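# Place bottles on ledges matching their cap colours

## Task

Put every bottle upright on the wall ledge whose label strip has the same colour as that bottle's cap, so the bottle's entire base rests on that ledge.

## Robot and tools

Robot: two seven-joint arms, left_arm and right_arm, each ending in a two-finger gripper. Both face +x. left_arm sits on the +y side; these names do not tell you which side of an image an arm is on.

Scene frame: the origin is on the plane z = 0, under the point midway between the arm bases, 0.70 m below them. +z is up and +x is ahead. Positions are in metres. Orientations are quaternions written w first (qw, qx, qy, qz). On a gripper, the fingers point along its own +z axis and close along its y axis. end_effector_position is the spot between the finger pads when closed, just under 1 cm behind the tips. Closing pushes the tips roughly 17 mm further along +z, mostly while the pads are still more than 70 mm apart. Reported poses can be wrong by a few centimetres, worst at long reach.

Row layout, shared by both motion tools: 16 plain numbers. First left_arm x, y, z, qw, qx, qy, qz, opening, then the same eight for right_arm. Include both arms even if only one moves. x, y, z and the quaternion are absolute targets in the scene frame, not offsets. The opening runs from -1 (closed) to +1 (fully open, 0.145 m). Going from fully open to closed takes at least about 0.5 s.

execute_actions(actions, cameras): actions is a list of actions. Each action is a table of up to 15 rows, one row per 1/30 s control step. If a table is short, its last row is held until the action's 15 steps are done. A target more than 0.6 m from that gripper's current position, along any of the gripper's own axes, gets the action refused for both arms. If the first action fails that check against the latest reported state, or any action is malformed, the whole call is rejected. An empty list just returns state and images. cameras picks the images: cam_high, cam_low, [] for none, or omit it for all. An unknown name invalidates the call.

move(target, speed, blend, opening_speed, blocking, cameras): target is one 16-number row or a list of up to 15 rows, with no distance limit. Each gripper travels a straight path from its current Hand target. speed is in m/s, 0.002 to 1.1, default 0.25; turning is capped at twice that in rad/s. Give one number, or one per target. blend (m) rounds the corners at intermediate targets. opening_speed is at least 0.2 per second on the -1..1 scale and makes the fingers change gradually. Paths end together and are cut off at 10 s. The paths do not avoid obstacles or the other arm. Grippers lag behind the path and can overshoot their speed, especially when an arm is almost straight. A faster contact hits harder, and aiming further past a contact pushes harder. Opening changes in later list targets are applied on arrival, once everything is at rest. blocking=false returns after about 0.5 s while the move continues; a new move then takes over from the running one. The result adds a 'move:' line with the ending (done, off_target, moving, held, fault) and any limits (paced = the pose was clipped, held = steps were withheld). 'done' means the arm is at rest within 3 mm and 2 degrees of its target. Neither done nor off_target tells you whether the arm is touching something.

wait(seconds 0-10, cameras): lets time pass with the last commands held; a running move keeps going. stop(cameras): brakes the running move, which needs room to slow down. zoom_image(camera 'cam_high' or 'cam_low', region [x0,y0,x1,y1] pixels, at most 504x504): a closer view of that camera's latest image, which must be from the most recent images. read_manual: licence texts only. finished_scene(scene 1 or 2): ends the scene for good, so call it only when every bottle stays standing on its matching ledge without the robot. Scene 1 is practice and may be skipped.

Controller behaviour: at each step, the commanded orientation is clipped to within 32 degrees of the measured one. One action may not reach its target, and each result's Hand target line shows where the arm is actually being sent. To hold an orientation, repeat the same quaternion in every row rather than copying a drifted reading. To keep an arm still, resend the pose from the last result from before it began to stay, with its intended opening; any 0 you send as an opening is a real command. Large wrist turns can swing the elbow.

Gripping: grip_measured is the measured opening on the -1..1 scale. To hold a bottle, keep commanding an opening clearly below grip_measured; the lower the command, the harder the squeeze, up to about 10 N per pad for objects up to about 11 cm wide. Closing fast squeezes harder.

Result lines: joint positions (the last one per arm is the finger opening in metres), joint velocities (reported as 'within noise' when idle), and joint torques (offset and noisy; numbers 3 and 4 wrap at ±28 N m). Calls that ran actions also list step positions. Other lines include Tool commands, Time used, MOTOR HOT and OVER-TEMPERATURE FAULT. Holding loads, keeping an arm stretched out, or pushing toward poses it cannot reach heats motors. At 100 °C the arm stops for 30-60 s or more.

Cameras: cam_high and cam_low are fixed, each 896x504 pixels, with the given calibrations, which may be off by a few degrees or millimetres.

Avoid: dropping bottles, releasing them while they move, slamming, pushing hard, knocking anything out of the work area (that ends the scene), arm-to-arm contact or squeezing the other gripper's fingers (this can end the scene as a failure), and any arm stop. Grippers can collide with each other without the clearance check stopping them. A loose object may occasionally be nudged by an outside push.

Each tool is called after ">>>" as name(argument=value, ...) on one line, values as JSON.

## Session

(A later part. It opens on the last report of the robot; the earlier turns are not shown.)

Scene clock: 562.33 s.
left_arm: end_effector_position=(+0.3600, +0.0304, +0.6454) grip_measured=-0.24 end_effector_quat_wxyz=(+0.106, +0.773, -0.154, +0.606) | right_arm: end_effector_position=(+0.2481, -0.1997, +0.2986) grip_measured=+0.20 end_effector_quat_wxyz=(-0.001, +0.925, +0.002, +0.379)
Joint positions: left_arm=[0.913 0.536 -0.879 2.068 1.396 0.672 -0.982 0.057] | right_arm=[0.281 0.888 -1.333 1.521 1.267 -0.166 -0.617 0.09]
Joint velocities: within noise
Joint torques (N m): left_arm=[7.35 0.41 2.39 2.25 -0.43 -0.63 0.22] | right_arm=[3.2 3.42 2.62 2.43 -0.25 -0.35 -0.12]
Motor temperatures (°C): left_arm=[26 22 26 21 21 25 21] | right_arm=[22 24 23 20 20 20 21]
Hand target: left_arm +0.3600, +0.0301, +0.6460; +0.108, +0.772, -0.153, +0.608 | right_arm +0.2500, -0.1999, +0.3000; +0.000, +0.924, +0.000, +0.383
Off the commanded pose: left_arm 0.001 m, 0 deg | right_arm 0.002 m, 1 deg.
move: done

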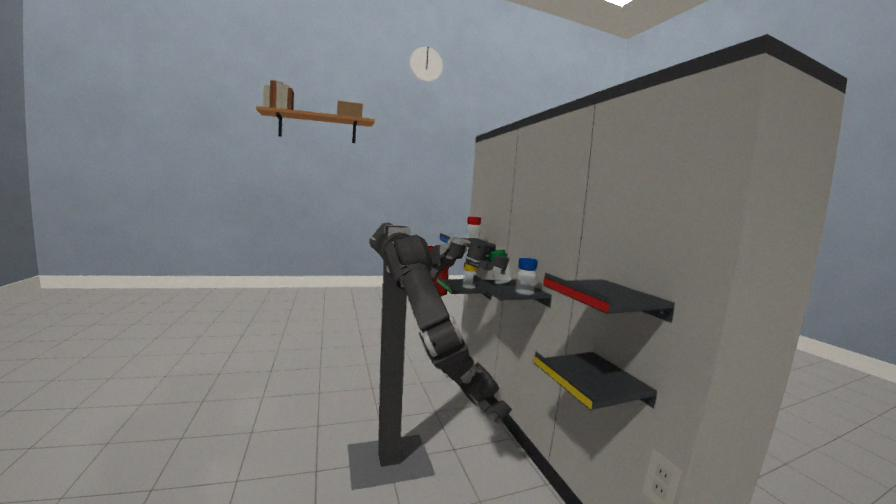

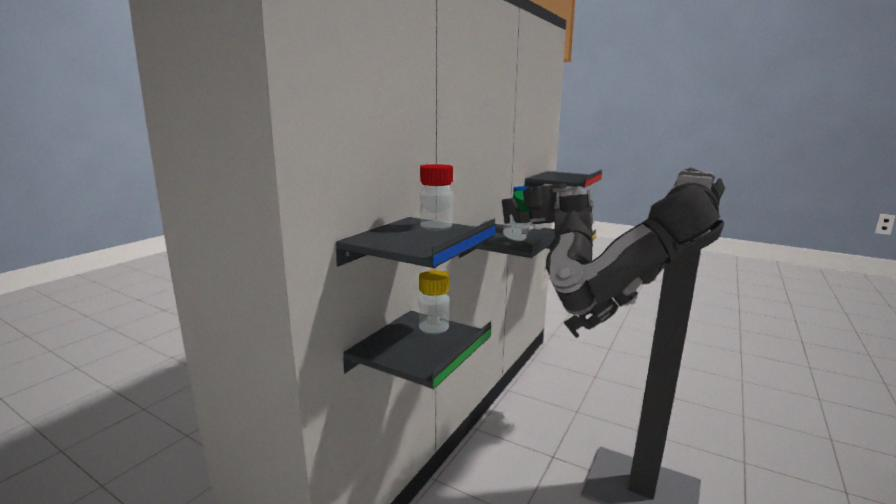

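>>> move(target=[[0.36,0.03,0.643,0.108,0.772,-0.153,0.608,-0.45,0.25,-0.2,0.3,0,0.924,0,0.383,0.2],[0.395,0.03,0.641,0.108,0.772,-0.153,0.608,-0.45,0.25,-0.2,0.3,0,0.924,0,0.383,0.2]], speed=0.03)

>>> zoom_image(camera="cam_low", region=[420, 130, 640, 280])

>>> zoom_image(camera="cam_high", region=[420, 200, 580, 310])

Scene clock: 572.20 s.
left_arm: end_effector_position=(+0.3948, +0.0311, +0.6407) grip_measured=-0.24 end_effector_quat_wxyz=(+0.107, +0.773, -0.152, +0.607) | right_arm: end_effector_position=(+0.2481, -0.1997, +0.2986) grip_measured=+0.20 end_effector_quat_wxyz=(-0.001, +0.925, +0.002, +0.379)
Joint positions: left_arm=[0.949 0.501 -0.883 1.885 1.298 0.649 -0.811 0.057] | right_arm=[0.281 0.888 -1.333 1.521 1.267 -0.166 -0.617 0.09]
Joint velocities: within noise
Joint torques (N m): left_arm=[8.9 -0.09 2.21 1.91 -0.3 -0.56 0.22] | right_arm=[3.28 3.44 2.51 2.48 -0.24 -0.38 -0.14]
Motor temperatures (°C): left_arm=[26 21 26 21 22 25 21] | right_arm=[22 24 23 20 20 20 21]
Hand target: left_arm +0.3950, +0.0301, +0.6408; +0.108, +0.772, -0.153, +0.608 | right_arm +0.2500, -0.1999, +0.3000; +0.000, +0.924, +0.000, +0.383
Off the commanded pose: left_arm 0.001 m, 0 deg | right_arm 0.002 m, 1 deg.
move: done

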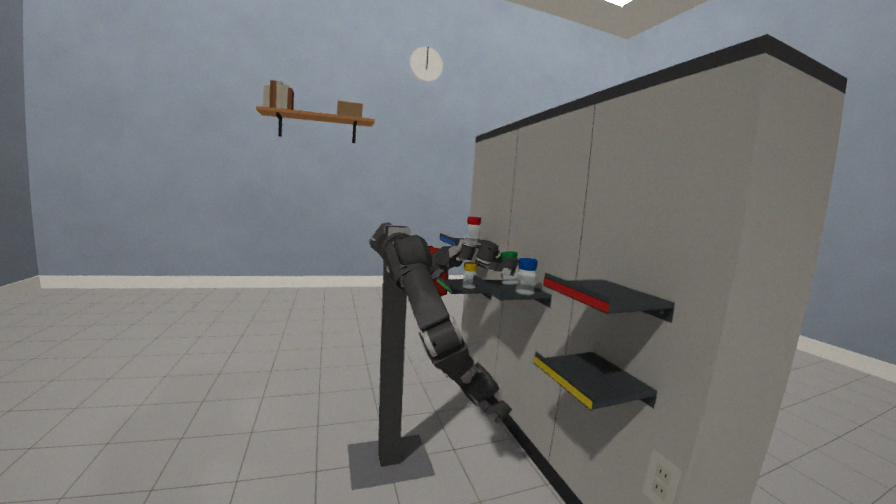

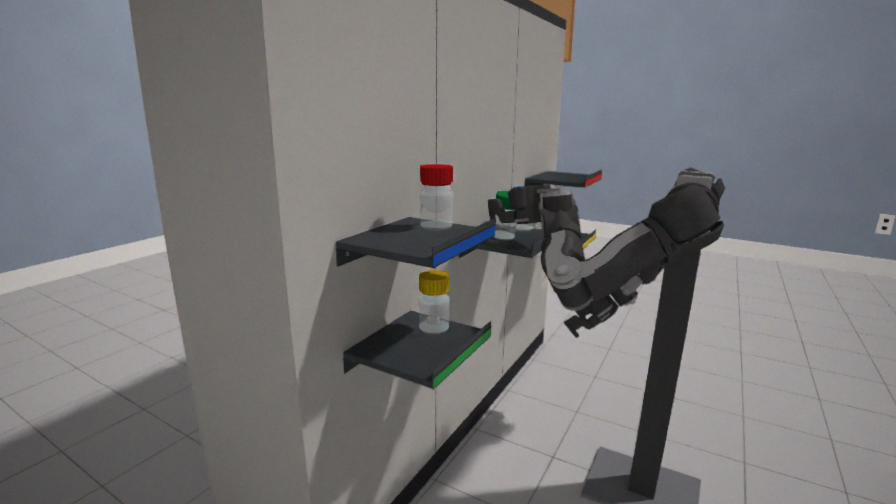

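Scaled by 2.291 from the camera's 896x504 image, which has a finer 1280x720 frame.

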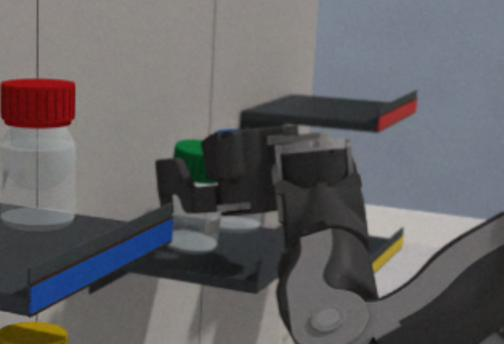

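Scaled by 3.150 from the camera's 896x504 image, which has a finer 1280x720 frame.

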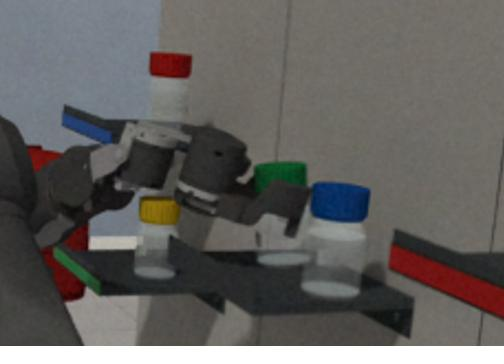

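>>> move(target=[[0.395,0.03,0.642,0.108,0.772,-0.153,0.608,0.1,0.25,-0.2,0.3,0,0.924,0,0.383,0.2],[0.392,0.03,0.649,0.108,0.772,-0.153,0.608,0.1,0.25,-0.2,0.3,0,0.924,0,0.383,0.2]], speed=0.05, opening_speed=0.5)

>>> zoom_image(camera="cam_low", region=[420, 130, 640, 280])

>>> zoom_image(camera="cam_high", region=[420, 200, 580, 310])

Scene clock: 583.60 s.
left_arm: end_effector_position=(+0.3921, +0.0298, +0.6474) grip_measured=+0.10 end_effector_quat_wxyz=(+0.109, +0.772, -0.153, +0.607) | right_arm: end_effector_position=(+0.2481, -0.1997, +0.2986) grip_measured=+0.20 end_effector_quat_wxyz=(-0.001, +0.925, +0.002, +0.379)
Joint positions: left_arm=[0.965 0.498 -0.873 1.899 1.327 0.668 -0.832 0.083] | right_arm=[0.281 0.888 -1.333 1.521 1.267 -0.166 -0.617 0.09]
Joint velocities: within noise
Joint torques (N m): left_arm=[9.16 0.04 2.97 2.73 -0.12 -0.39 -0.07] | right_arm=[3.26 3.34 2.59 2.48 -0.21 -0.36 -0.14]
Motor temperatures (°C): left_arm=[27 21 26 21 22 25 21] | right_arm=[22 24 23 20 20 20 21]
Hand target: left_arm +0.3920, +0.0301, +0.6489; +0.108, +0.772, -0.153, +0.608 | right_arm +0.2500, -0.1999, +0.3000; +0.000, +0.924, +0.000, +0.383
Off the commanded pose: left_arm 0.002 m, 0 deg | right_arm 0.002 m, 1 deg.
move: done

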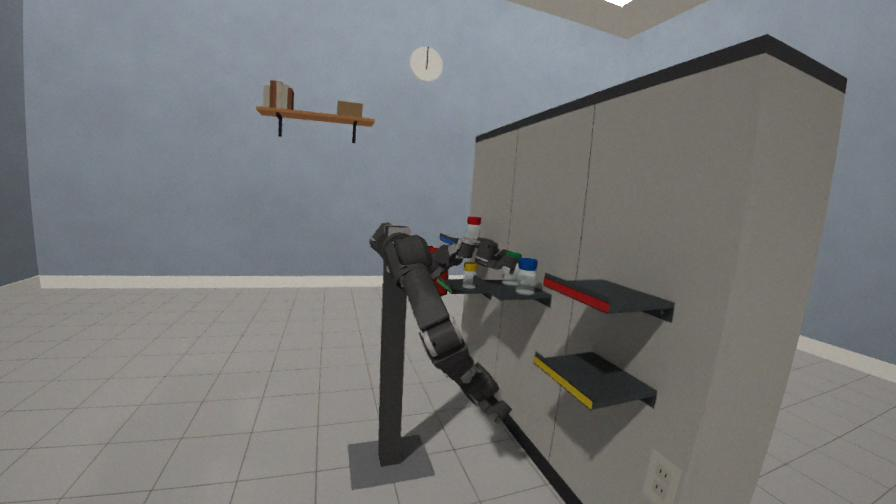

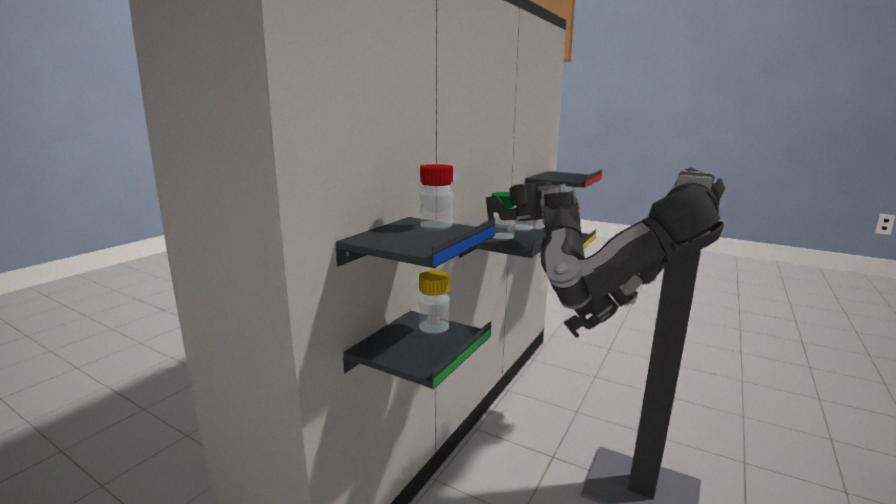

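Scaled by 2.291 from the camera's 896x504 image, which has a finer 1280x720 frame.

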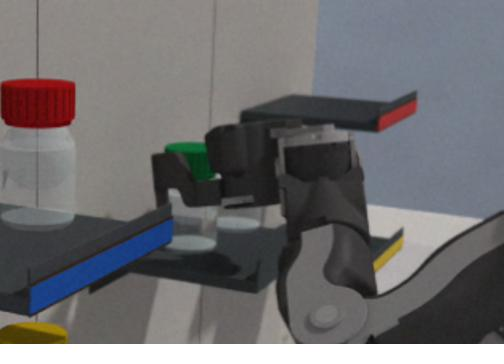

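Scaled by 3.150 from the camera's 896x504 image, which has a finer 1280x720 frame.

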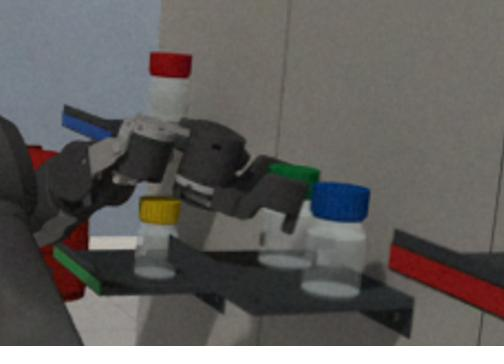

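>>> move(target=[[0.392,0.03,0.648,0.1228,0.6963,-0.1228,0.6963,0.1,0.25,-0.2,0.3,0,0.924,0,0.383,0.2],[0.392,0.03,0.648,0.1228,0.6963,-0.1228,0.6963,-0.6,0.25,-0.2,0.3,0,0.924,0,0.383,0.2],[0.392,0.03,0.72,0.1228,0.6963,-0.1228,0.6963,-0.6,0.25,-0.2,0.3,0,0.924,0,0.383,0.2]], speed=0.1, opening_speed=0.8)

>>> zoom_image(camera="cam_low", region=[420, 130, 640, 280])

>>> zoom_image(camera="cam_high", region=[420, 200, 580, 310])

Scene clock: 606.80 s.
left_arm: end_effector_position=(+0.3915, +0.0291, +0.7193) grip_measured=-0.24 end_effector_quat_wxyz=(+0.124, +0.697, -0.126, +0.695) | right_arm: end_effector_position=(+0.2481, -0.1997, +0.2986) grip_measured=+0.20 end_effector_quat_wxyz=(-0.001, +0.925, +0.002, +0.379)
Joint positions: left_arm=[1.054 0.464 -0.82 1.927 1.249 0.596 -0.831 0.057] | right_arm=[0.281 0.888 -1.333 1.521 1.267 -0.166 -0.617 0.09]
Joint velocities: within noise
Joint torques (N m): left_arm=[8.51 -0.07 2.71 1.62 -0.3 -0.59 -0.04] | right_arm=[3.34 3.36 2.62 2.41 -0.21 -0.39 -0.15]
Motor temperatures (°C): left_arm=[28 21 26 21 21 25 21] | right_arm=[22 23 23 20 20 20 21]
Hand target: left_arm +0.3920, +0.0299, +0.7199; +0.123, +0.696, -0.123, +0.696 | right_arm +0.2500, -0.1999, +0.3000; +0.000, +0.924, +0.000, +0.383
Off the commanded pose: left_arm 0.001 m, 0 deg | right_arm 0.002 m, 1 deg.
move: done

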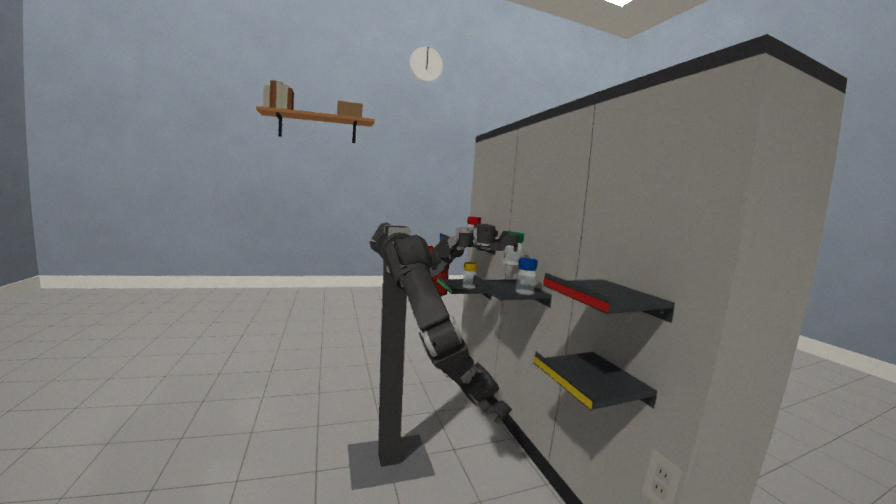

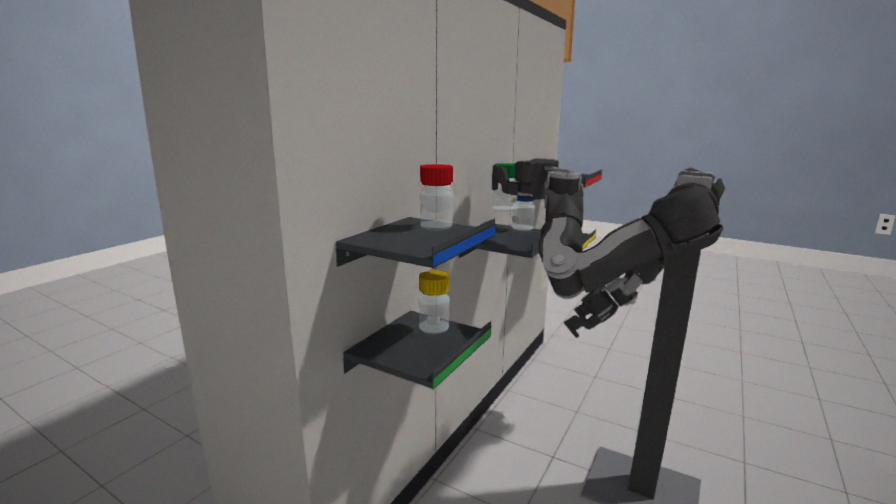

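Scaled by 2.291 from the camera's 896x504 image, which has a finer 1280x720 frame.

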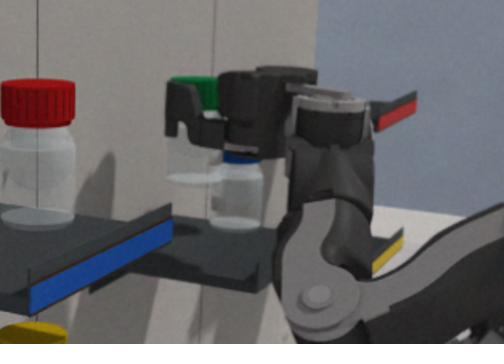

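Scaled by 3.150 from the camera's 896x504 image, which has a finer 1280x720 frame.

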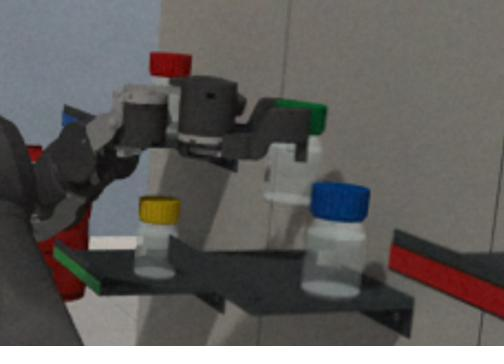

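>>> move(target=[[0.27,0.075,0.715,0.1228,0.6963,-0.1228,0.6963,-0.6,0.25,-0.2,0.3,0,0.924,0,0.383,0.2],[0.245,0.2,0.62,0,0.7071,0,0.7071,-0.6,0.25,-0.2,0.3,0,0.924,0,0.383,0.2],[0.24,0.4,0.587,-0.0923,0.701,0.0923,0.701,-0.6,0.25,-0.2,0.3,0,0.924,0,0.383,0.2]], speed=0.25)

>>> zoom_image(camera="cam_low", region=[320, 150, 640, 400])

Scene clock: 619.23 s.
left_arm: end_effector_position=(+0.2394, +0.4009, +0.5837) grip_measured=-0.24 end_effector_quat_wxyz=(-0.093, +0.706, +0.096, +0.696) | right_arm: end_effector_position=(+0.2481, -0.1997, +0.2986) grip_measured=+0.20 end_effector_quat_wxyz=(-0.001, +0.925, +0.002, +0.379)
Joint positions: left_arm=[-0.559 0.498 0.882 1.942 0.758 0.265 0.226 0.057] | right_arm=[0.281 0.888 -1.333 1.521 1.267 -0.166 -0.617 0.09]
Joint velocities: within noise
Joint torques (N m): left_arm=[1.38 5.02 2.32 4.4 0.29 -0.93 0.25] | right_arm=[3.26 3.36 2.48 2.52 -0.24 -0.38 -0.14]
Motor temperatures (°C): left_arm=[27 21 26 21 22 25 21] | right_arm=[22 23 23 20 20 20 21]
Hand target: left_arm +0.2400, +0.4000, +0.5871; -0.092, +0.701, +0.092, +0.701 | right_arm +0.2500, -0.1999, +0.3000; +0.000, +0.924, +0.000, +0.383
Off the commanded pose: left_arm 0.003 m, 1 deg | right_arm 0.002 m, 1 deg.
move: done

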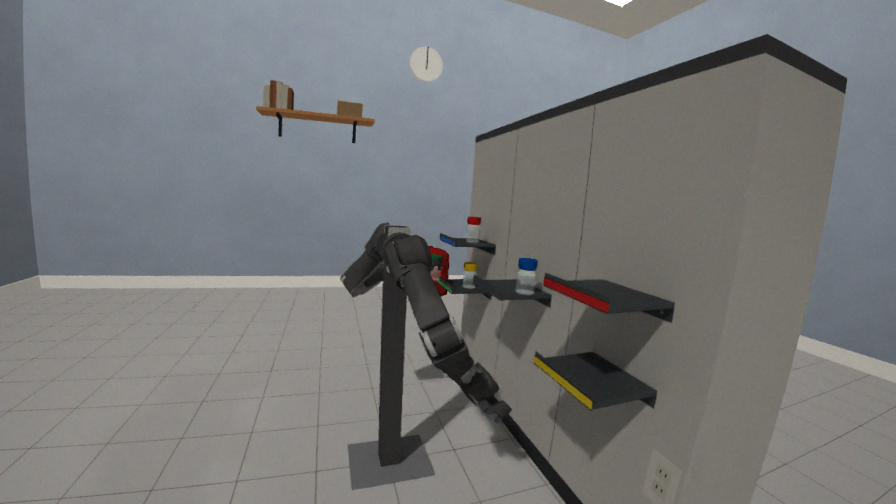

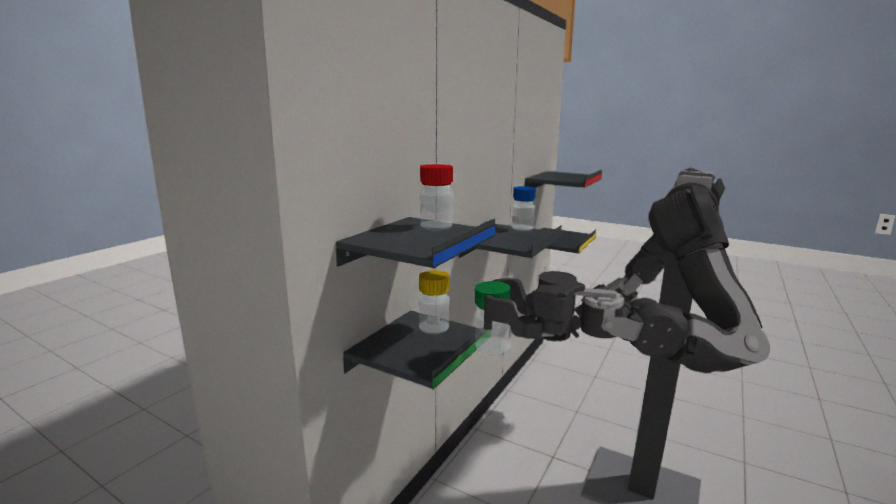

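Scaled by 1.575 from the camera's 896x504 image, which has a finer 1280x720 frame.

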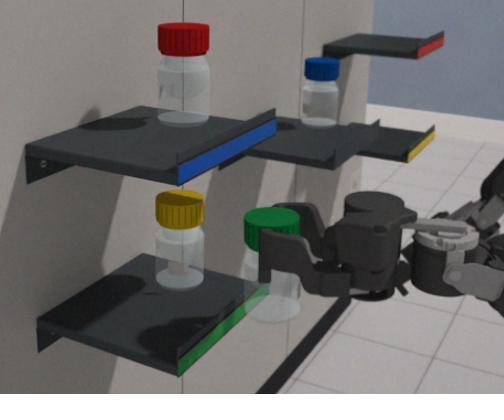

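>>> move(target=[[0.385,0.435,0.590,-0.0923,0.701,0.0923,0.701,-0.6,0.25,-0.2,0.3,0,0.924,0,0.383,0.2],[0.385,0.435,0.560,-0.0923,0.701,0.0923,0.701,-0.6,0.25,-0.2,0.3,0,0.924,0,0.383,0.2]], speed=0.15)

>>> zoom_image(camera="cam_low", region=[320, 150, 640, 400])

Scene clock: 630.40 s.
left_arm: end_effector_position=(+0.3845, +0.4361, +0.5603) grip_measured=-0.24 end_effector_quat_wxyz=(-0.094, +0.702, +0.095, +0.700) | right_arm: end_effector_position=(+0.2481, -0.1997, +0.2986) grip_measured=+0.20 end_effector_quat_wxyz=(-0.001, +0.925, +0.002, +0.379)
Joint positions: left_arm=[0.212 0.713 0.315 1.226 0.579 0.129 0.193 0.057] | right_arm=[0.281 0.888 -1.333 1.521 1.267 -0.166 -0.617 0.09]
Joint velocities: within noise
Joint torques (N m): left_arm=[6.26 6.61 1.17 3.88 0.22 -0.87 0.27] | right_arm=[3.15 3.44 2.55 2.58 -0.21 -0.37 -0.14]
Motor temperatures (°C): left_arm=[26 22 26 22 21 25 21] | right_arm=[22 23 23 20 20 20 21]
Hand target: left_arm +0.3849, +0.4350, +0.5599; -0.092, +0.701, +0.092, +0.701 | right_arm +0.2500, -0.1999, +0.3000; +0.000, +0.924, +0.000, +0.383
Off the commanded pose: left_arm 0.001 m, 0 deg | right_arm 0.002 m, 1 deg.
move: done

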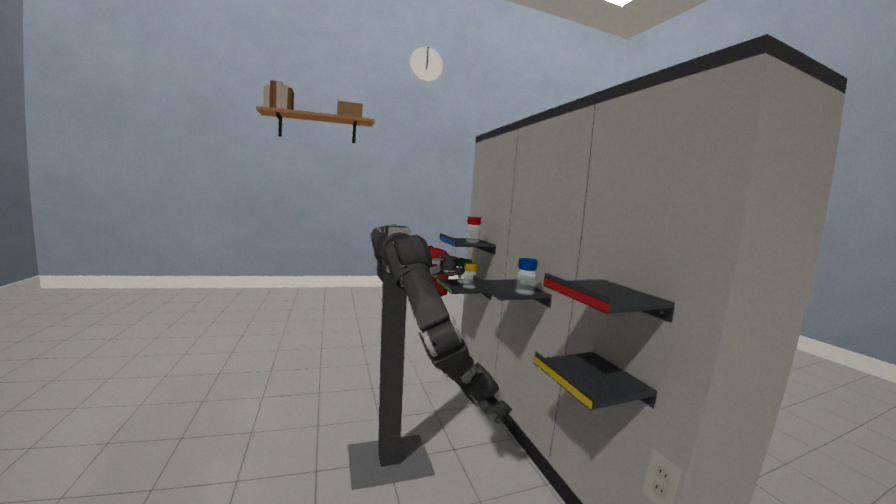

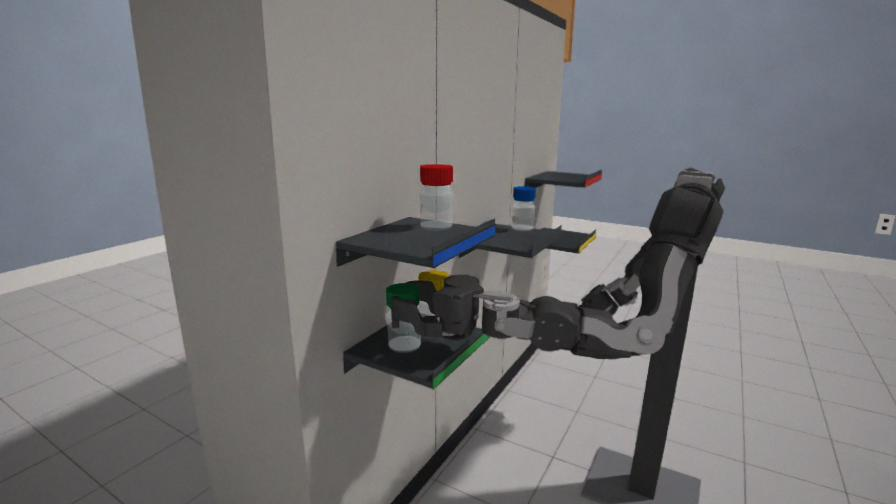

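Scaled by 1.575 from the camera's 896x504 image, which has a finer 1280x720 frame.

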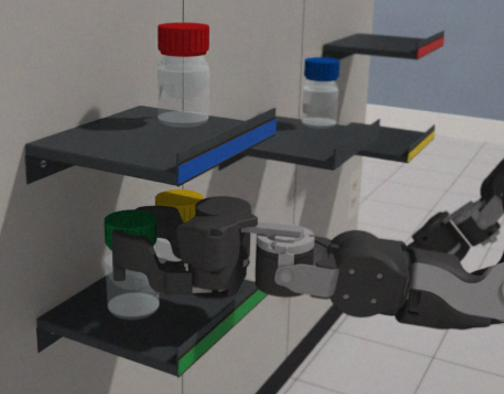

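>>> move(target=[[0.385,0.435,0.545,-0.0923,0.701,0.0923,0.701,-0.6,0.25,-0.2,0.3,0,0.924,0,0.383,0.2],[0.385,0.435,0.538,-0.0923,0.701,0.0923,0.701,-0.6,0.25,-0.2,0.3,0,0.924,0,0.383,0.2]], speed=[0.06, 0.02])

>>> zoom_image(camera="cam_low", region=[340, 250, 500, 400])

Scene clock: 640.37 s.
left_arm: end_effector_position=(+0.3853, +0.4364, +0.5594) grip_measured=-0.24 end_effector_quat_wxyz=(-0.098, +0.675, +0.087, +0.726) | right_arm: end_effector_position=(+0.2481, -0.1997, +0.2986) grip_measured=+0.20 end_effector_quat_wxyz=(-0.001, +0.925, +0.002, +0.379)
Joint positions: left_arm=[0.21 0.723 0.267 1.17 0.614 -0.017 0.194 0.057] | right_arm=[0.281 0.888 -1.333 1.521 1.267 -0.166 -0.617 0.09]
Joint velocities: within noise
Joint torques (N m): left_arm=[2.86 4.97 -0.42 1.55 0.11 0.62 0.05] | right_arm=[3.07 3.36 2.48 2.44 -0.24 -0.38 -0.12]
Motor temperatures (°C): left_arm=[26 23 25 22 21 25 21] | right_arm=[22 23 23 20 20 20 21]
Hand target: left_arm +0.3841, +0.4347, +0.5383; -0.093, +0.701, +0.092, +0.701 | right_arm +0.2500, -0.1999, +0.3000; +0.000, +0.924, +0.000, +0.383
Off the commanded pose: left_arm 0.021 m, 4 deg | right_arm 0.002 m, 1 deg.
move: off_target (left_arm)

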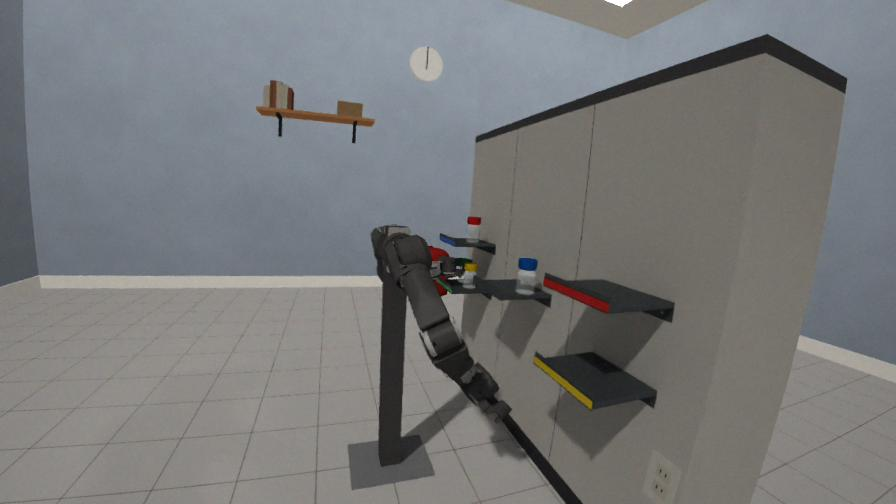

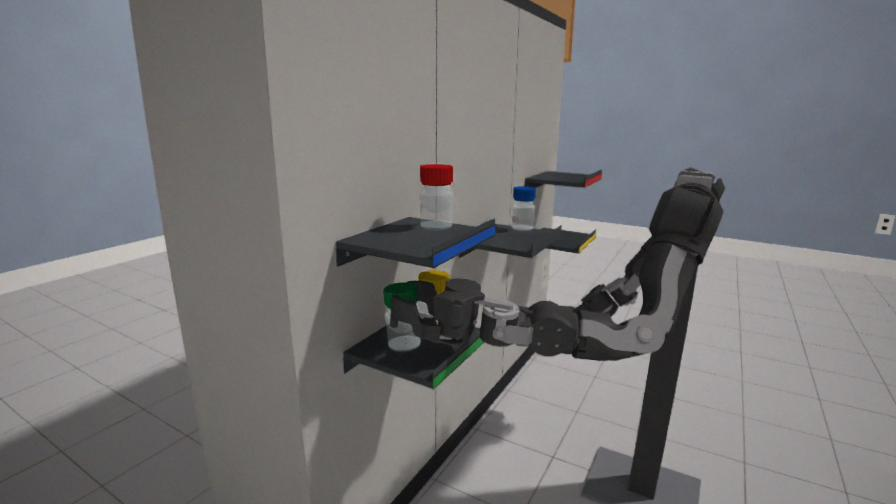

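Scaled by 3.150 from the camera's 896x504 image, which has a finer 1280x720 frame.

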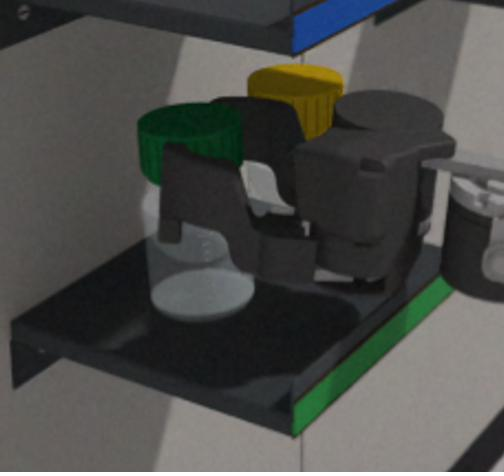

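>>> move(target=[[0.385,0.435,0.561,-0.0923,0.701,0.0923,0.701,-0.5,0.25,-0.2,0.3,0,0.924,0,0.383,0.2],[0.385,0.435,0.561,-0.0923,0.701,0.0923,0.701,0,0.25,-0.2,0.3,0,0.924,0,0.383,0.2]], speed=0.05, opening_speed=0.8)

>>> zoom_image(camera="cam_low", region=[340, 250, 500, 400])

Scene clock: 652.67 s.
left_arm: end_effector_position=(+0.3851, +0.4352, +0.5600) grip_measured=+0.00 end_effector_quat_wxyz=(-0.093, +0.701, +0.093, +0.701) | right_arm: end_effector_position=(+0.2481, -0.1997, +0.2986) grip_measured=+0.20 end_effector_quat_wxyz=(-0.001, +0.925, +0.002, +0.379)
Joint positions: left_arm=[0.199 0.752 0.262 1.222 0.642 0.098 0.163 0.076] | right_arm=[0.281 0.888 -1.333 1.521 1.267 -0.166 -0.617 0.09]
Joint velocities: within noise
Joint torques (N m): left_arm=[5.79 7.24 2.03 5.31 0.26 -0.54 0.11] | right_arm=[3.34 3.36 2.58 2.44 -0.21 -0.37 -0.13]
Motor temperatures (°C): left_arm=[25 23 25 22 21 25 21] | right_arm=[22 23 23 20 20 20 21]
Hand target: left_arm +0.3850, +0.4350, +0.5611; -0.092, +0.701, +0.092, +0.701 | right_arm +0.2500, -0.1999, +0.3000; +0.000, +0.924, +0.000, +0.383
Off the commanded pose: left_arm 0.001 m, 0 deg | right_arm 0.002 m, 1 deg.
move: done

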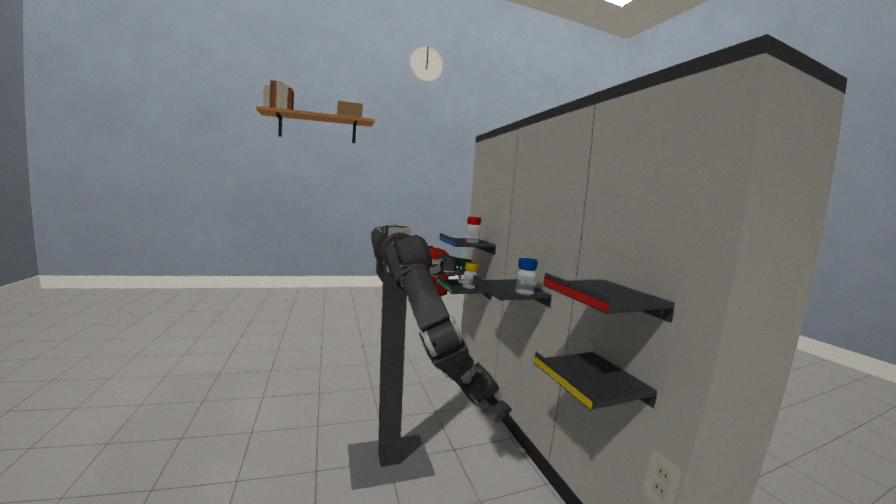

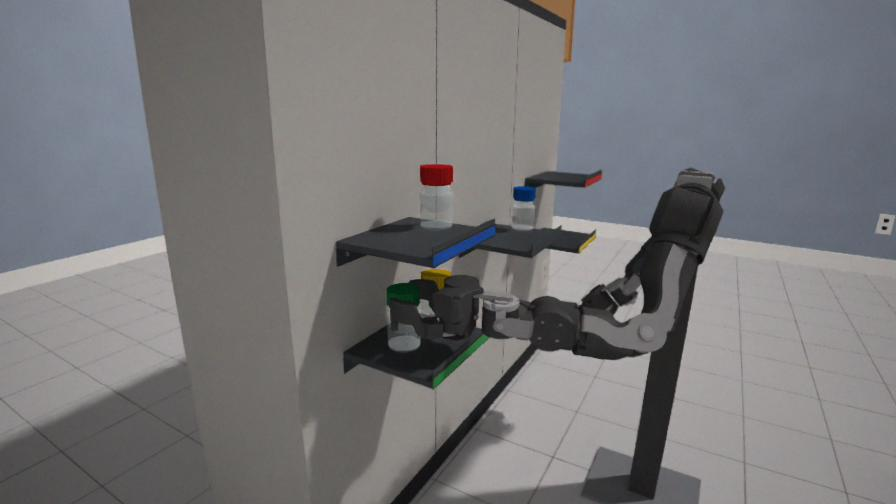

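Scaled by 3.150 from the camera's 896x504 image, which has a finer 1280x720 frame.

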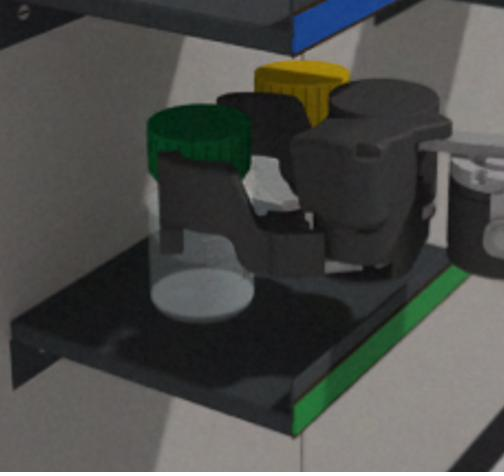

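>>> move(target=[[0.25,0.398,0.565,-0.0923,0.701,0.0923,0.701,0,0.25,-0.2,0.3,0,0.924,0,0.383,0.2],[0.25,0.346,0.56,0,0.7071,0,0.7071,0,0.25,-0.2,0.3,0,0.924,0,0.383,0.2],[0.31,0.346,0.56,0,0.7071,0,0.7071,0,0.25,-0.2,0.3,0,0.924,0,0.383,0.2]], speed=0.15)

>>> zoom_image(camera="cam_low", region=[340, 230, 540, 400])

>>> zoom_image(camera="cam_high", region=[420, 230, 520, 310])

Scene clock: 692.20 s.
left_arm: end_effector_position=(+0.3102, +0.3448, +0.5631) grip_measured=+0.00 end_effector_quat_wxyz=(+0.001, +0.704, -0.003, +0.710) | right_arm: end_effector_position=(+0.2481, -0.1997, +0.2986) grip_measured=+0.20 end_effector_quat_wxyz=(-0.001, +0.925, +0.002, +0.379)
Joint positions: left_arm=[-0.354 0.667 0.515 1.764 0.749 0.117 0.273 0.076] | right_arm=[0.281 0.888 -1.333 1.521 1.267 -0.166 -0.617 0.09]
Joint velocities: within noise
Joint torques (N m): left_arm=[2.47 5.08 1.69 3.23 0.21 -0.51 -0.05] | right_arm=[3.18 3.34 2.51 2.51 -0.24 -0.37 -0.12]
Motor temperatures (°C): left_arm=[25 25 25 23 21 25 21] | right_arm=[22 23 23 20 20 20 21]
Hand target: left_arm +0.3100, +0.3461, +0.5600; +0.000, +0.707, +0.000, +0.707 | right_arm +0.2500, -0.1999, +0.3000; +0.000, +0.924, +0.000, +0.383
Off the commanded pose: left_arm 0.003 m, 1 deg | right_arm 0.002 m, 1 deg.
move: done

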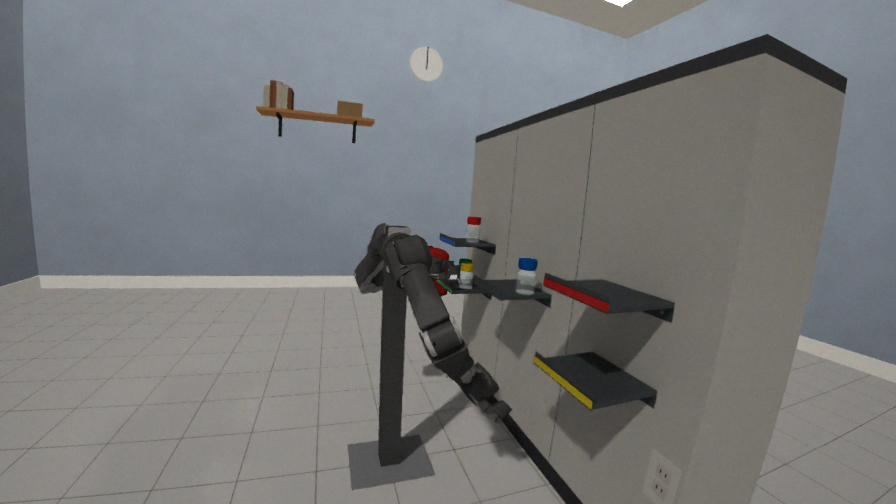

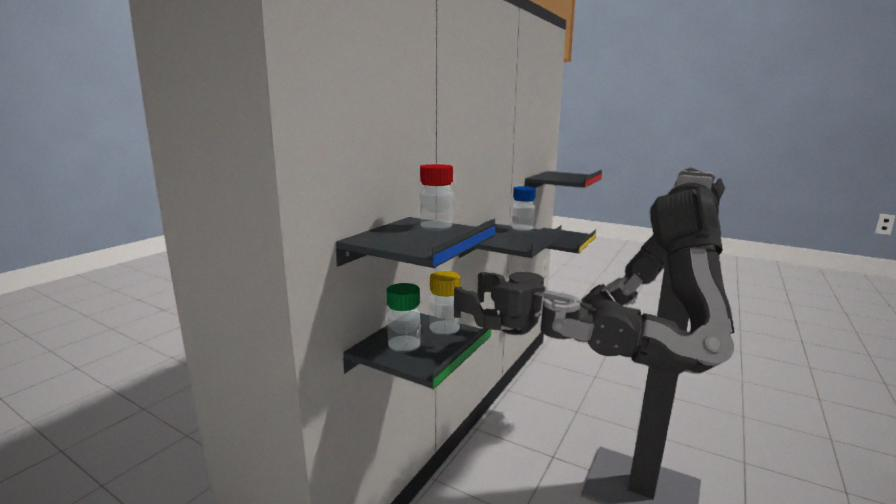

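Scaled by 2.520 from the camera's 896x504 image, which has a finer 1280x720 frame.

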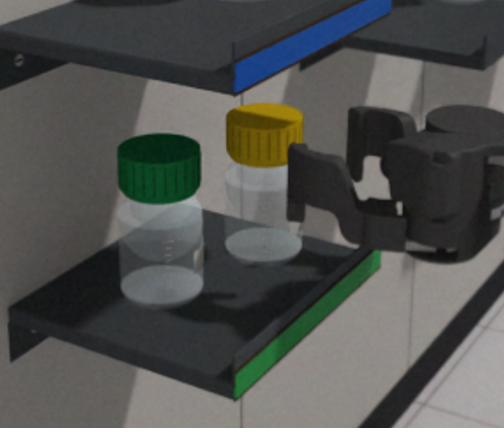

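Scaled by 5.040 from the camera's 896x504 image, which has a finer 1280x720 frame.

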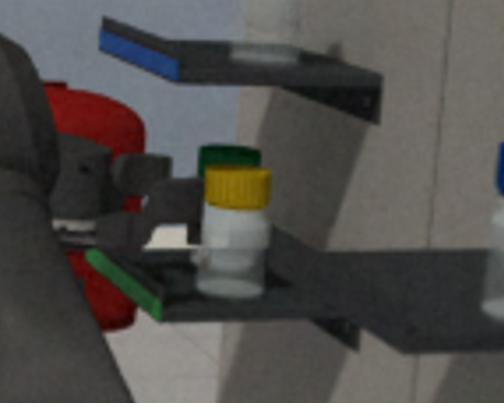

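>>> move(target=[[0.312,0.342,0.558,0,0.7071,0,0.7071,0.1,0.25,-0.2,0.3,0,0.924,0,0.383,0.2],[0.365,0.342,0.556,0,0.7071,0,0.7071,0.1,0.25,-0.2,0.3,0,0.924,0,0.383,0.2]], speed=0.08)

>>> zoom_image(camera="cam_low", region=[340, 230, 540, 400])

>>> zoom_image(camera="cam_high", region=[420, 230, 520, 310])

Scene clock: 708.77 s.
left_arm: end_effector_position=(+0.3651, +0.3408, +0.5588) grip_measured=+0.10 end_effector_quat_wxyz=(+0.002, +0.704, -0.002, +0.710) | right_arm: end_effector_position=(+0.2481, -0.1997, +0.2986) grip_measured=+0.20 end_effector_quat_wxyz=(-0.001, +0.925, +0.002, +0.379)
Joint positions: left_arm=[-0.037 0.685 0.293 1.566 0.674 0.135 0.236 0.083] | right_arm=[0.281 0.888 -1.333 1.521 1.267 -0.166 -0.617 0.09]
Joint velocities: within noise
Joint torques (N m): left_arm=[4.44 5.74 1.7 3.41 0.21 -0.52 0] | right_arm=[3.2 3.34 2.62 2.51 -0.23 -0.35 -0.14]
Motor temperatures (°C): left_arm=[24 24 25 23 21 25 21] | right_arm=[22 23 23 20 20 20 21]
Hand target: left_arm +0.3650, +0.3419, +0.5559; +0.000, +0.707, +0.000, +0.707 | right_arm +0.2500, -0.1999, +0.3000; +0.000, +0.924, +0.000, +0.383
Off the commanded pose: left_arm 0.003 m, 1 deg | right_arm 0.002 m, 1 deg.
move: done

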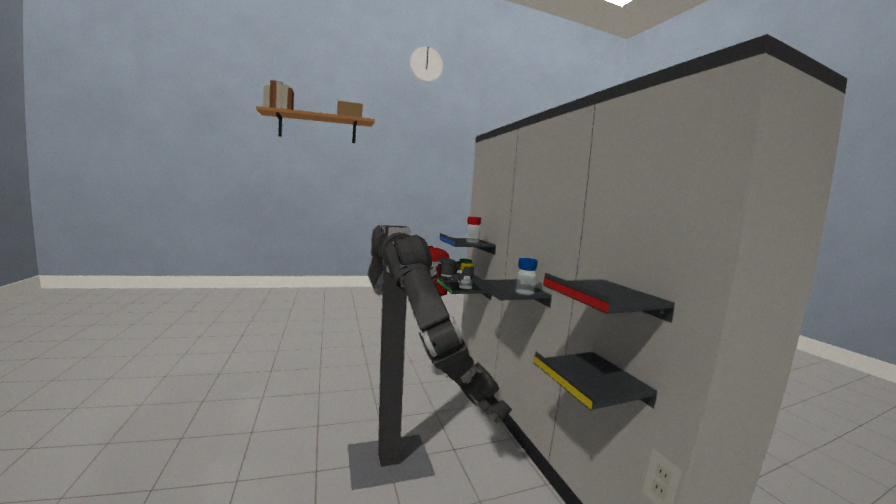

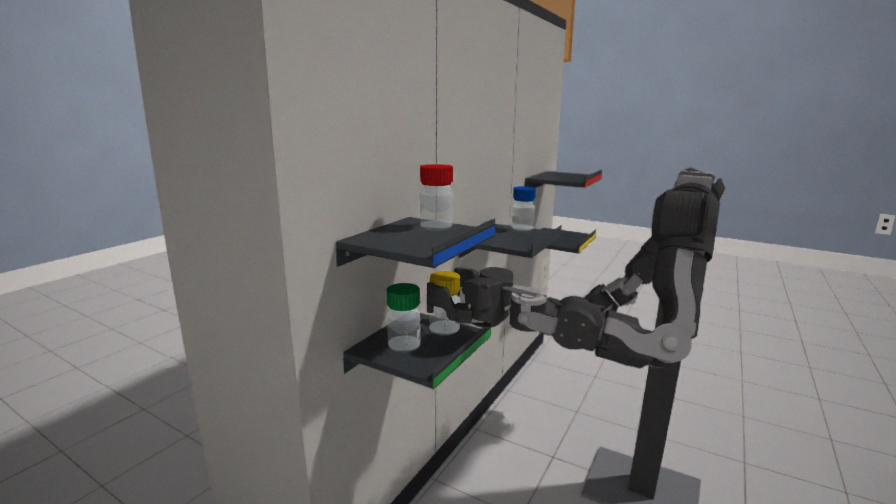

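Scaled by 2.520 from the camera's 896x504 image, which has a finer 1280x720 frame.

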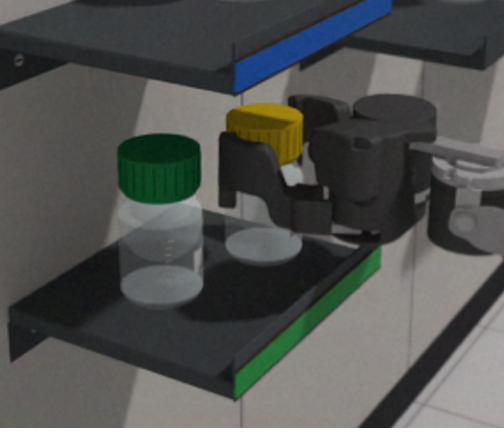

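Scaled by 5.040 from the camera's 896x504 image, which has a finer 1280x720 frame.

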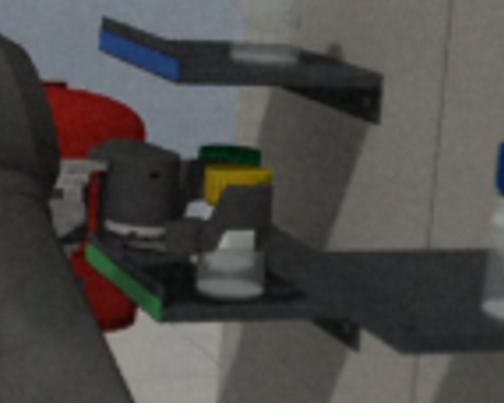

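>>> move(target=[[0.365,0.342,0.556,0,0.7071,0,0.7071,-0.6,0.25,-0.2,0.3,0,0.924,0,0.383,0.2],[0.365,0.342,0.602,0,0.7071,0,0.7071,-0.6,0.25,-0.2,0.3,0,0.924,0,0.383,0.2],[0.25,0.32,0.602,0,0.7071,0,0.7071,-0.6,0.25,-0.2,0.3,0,0.924,0,0.383,0.2],[0.25,0.2,0.66,0,0.7071,0,0.7071,-0.6,0.25,-0.2,0.3,0,0.924,0,0.383,0.2],[0.265,0.09,0.71,0.1228,0.6963,-0.1228,0.6963,-0.6,0.25,-0.2,0.3,0,0.924,0,0.383,0.2],[0.38,0.03,0.71,0.1228,0.6963,-0.1228,0.6963,-0.6,0.25,-0.2,0.3,0,0.924,0,0.383,0.2]], speed=0.2, opening_speed=1.0)

>>> zoom_image(camera="cam_high", region=[420, 200, 580, 310])

Scene clock: 729.43 s.
left_arm: end_effector_position=(+0.3806, +0.0305, +0.7071) grip_measured=-0.26 end_effector_quat_wxyz=(+0.120, +0.701, -0.123, +0.692) | right_arm: end_effector_position=(+0.2481, -0.1997, +0.2986) grip_measured=+0.20 end_effector_quat_wxyz=(-0.001, +0.925, +0.002, +0.379)
Joint positions: left_arm=[0.895 0.383 -0.692 1.992 1.11 0.717 -0.807 0.056] | right_arm=[0.281 0.888 -1.333 1.521 1.267 -0.166 -0.617 0.09]
Joint velocities: within noise
Joint torques (N m): left_arm=[8.82 -0.01 2.11 2.67 -0.35 -0.76 0.22] | right_arm=[3.15 3.31 2.56 2.54 -0.22 -0.38 -0.13]
Motor temperatures (°C): left_arm=[25 24 25 23 21 25 21] | right_arm=[22 23 23 20 20 20 21]
Hand target: left_arm +0.3800, +0.0300, +0.7100; +0.123, +0.696, -0.123, +0.696 | right_arm +0.2500, -0.1999, +0.3000; +0.000, +0.924, +0.000, +0.383
Off the commanded pose: left_arm 0.003 m, 1 deg | right_arm 0.002 m, 1 deg.
move: done

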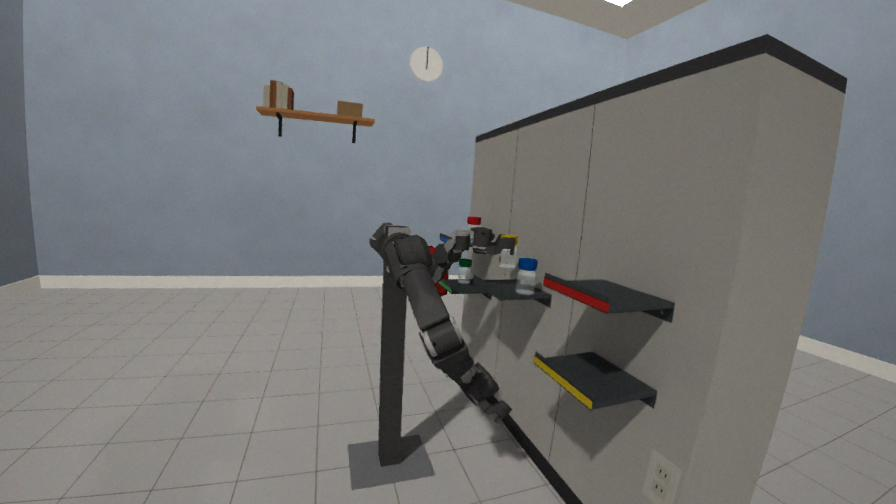

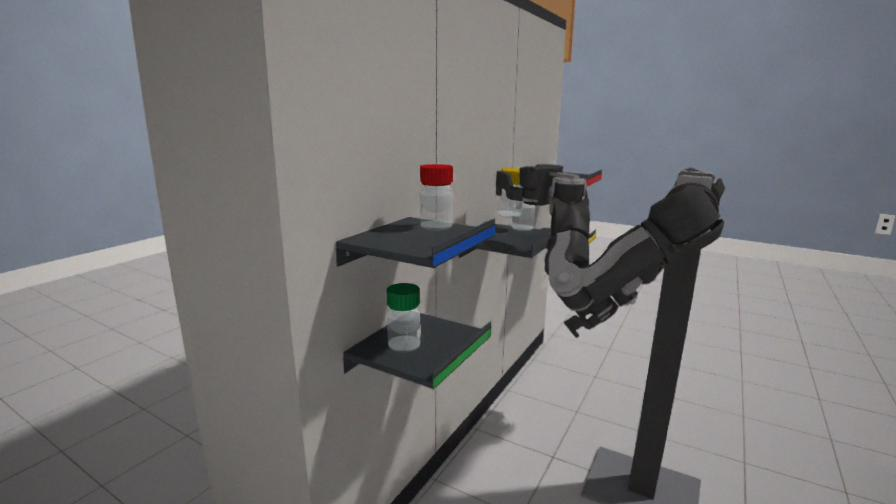

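Scaled by 3.150 from the camera's 896x504 image, which has a finer 1280x720 frame.

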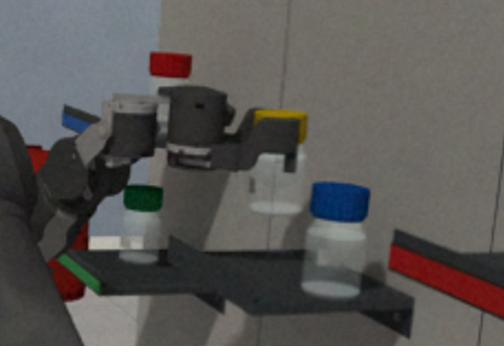

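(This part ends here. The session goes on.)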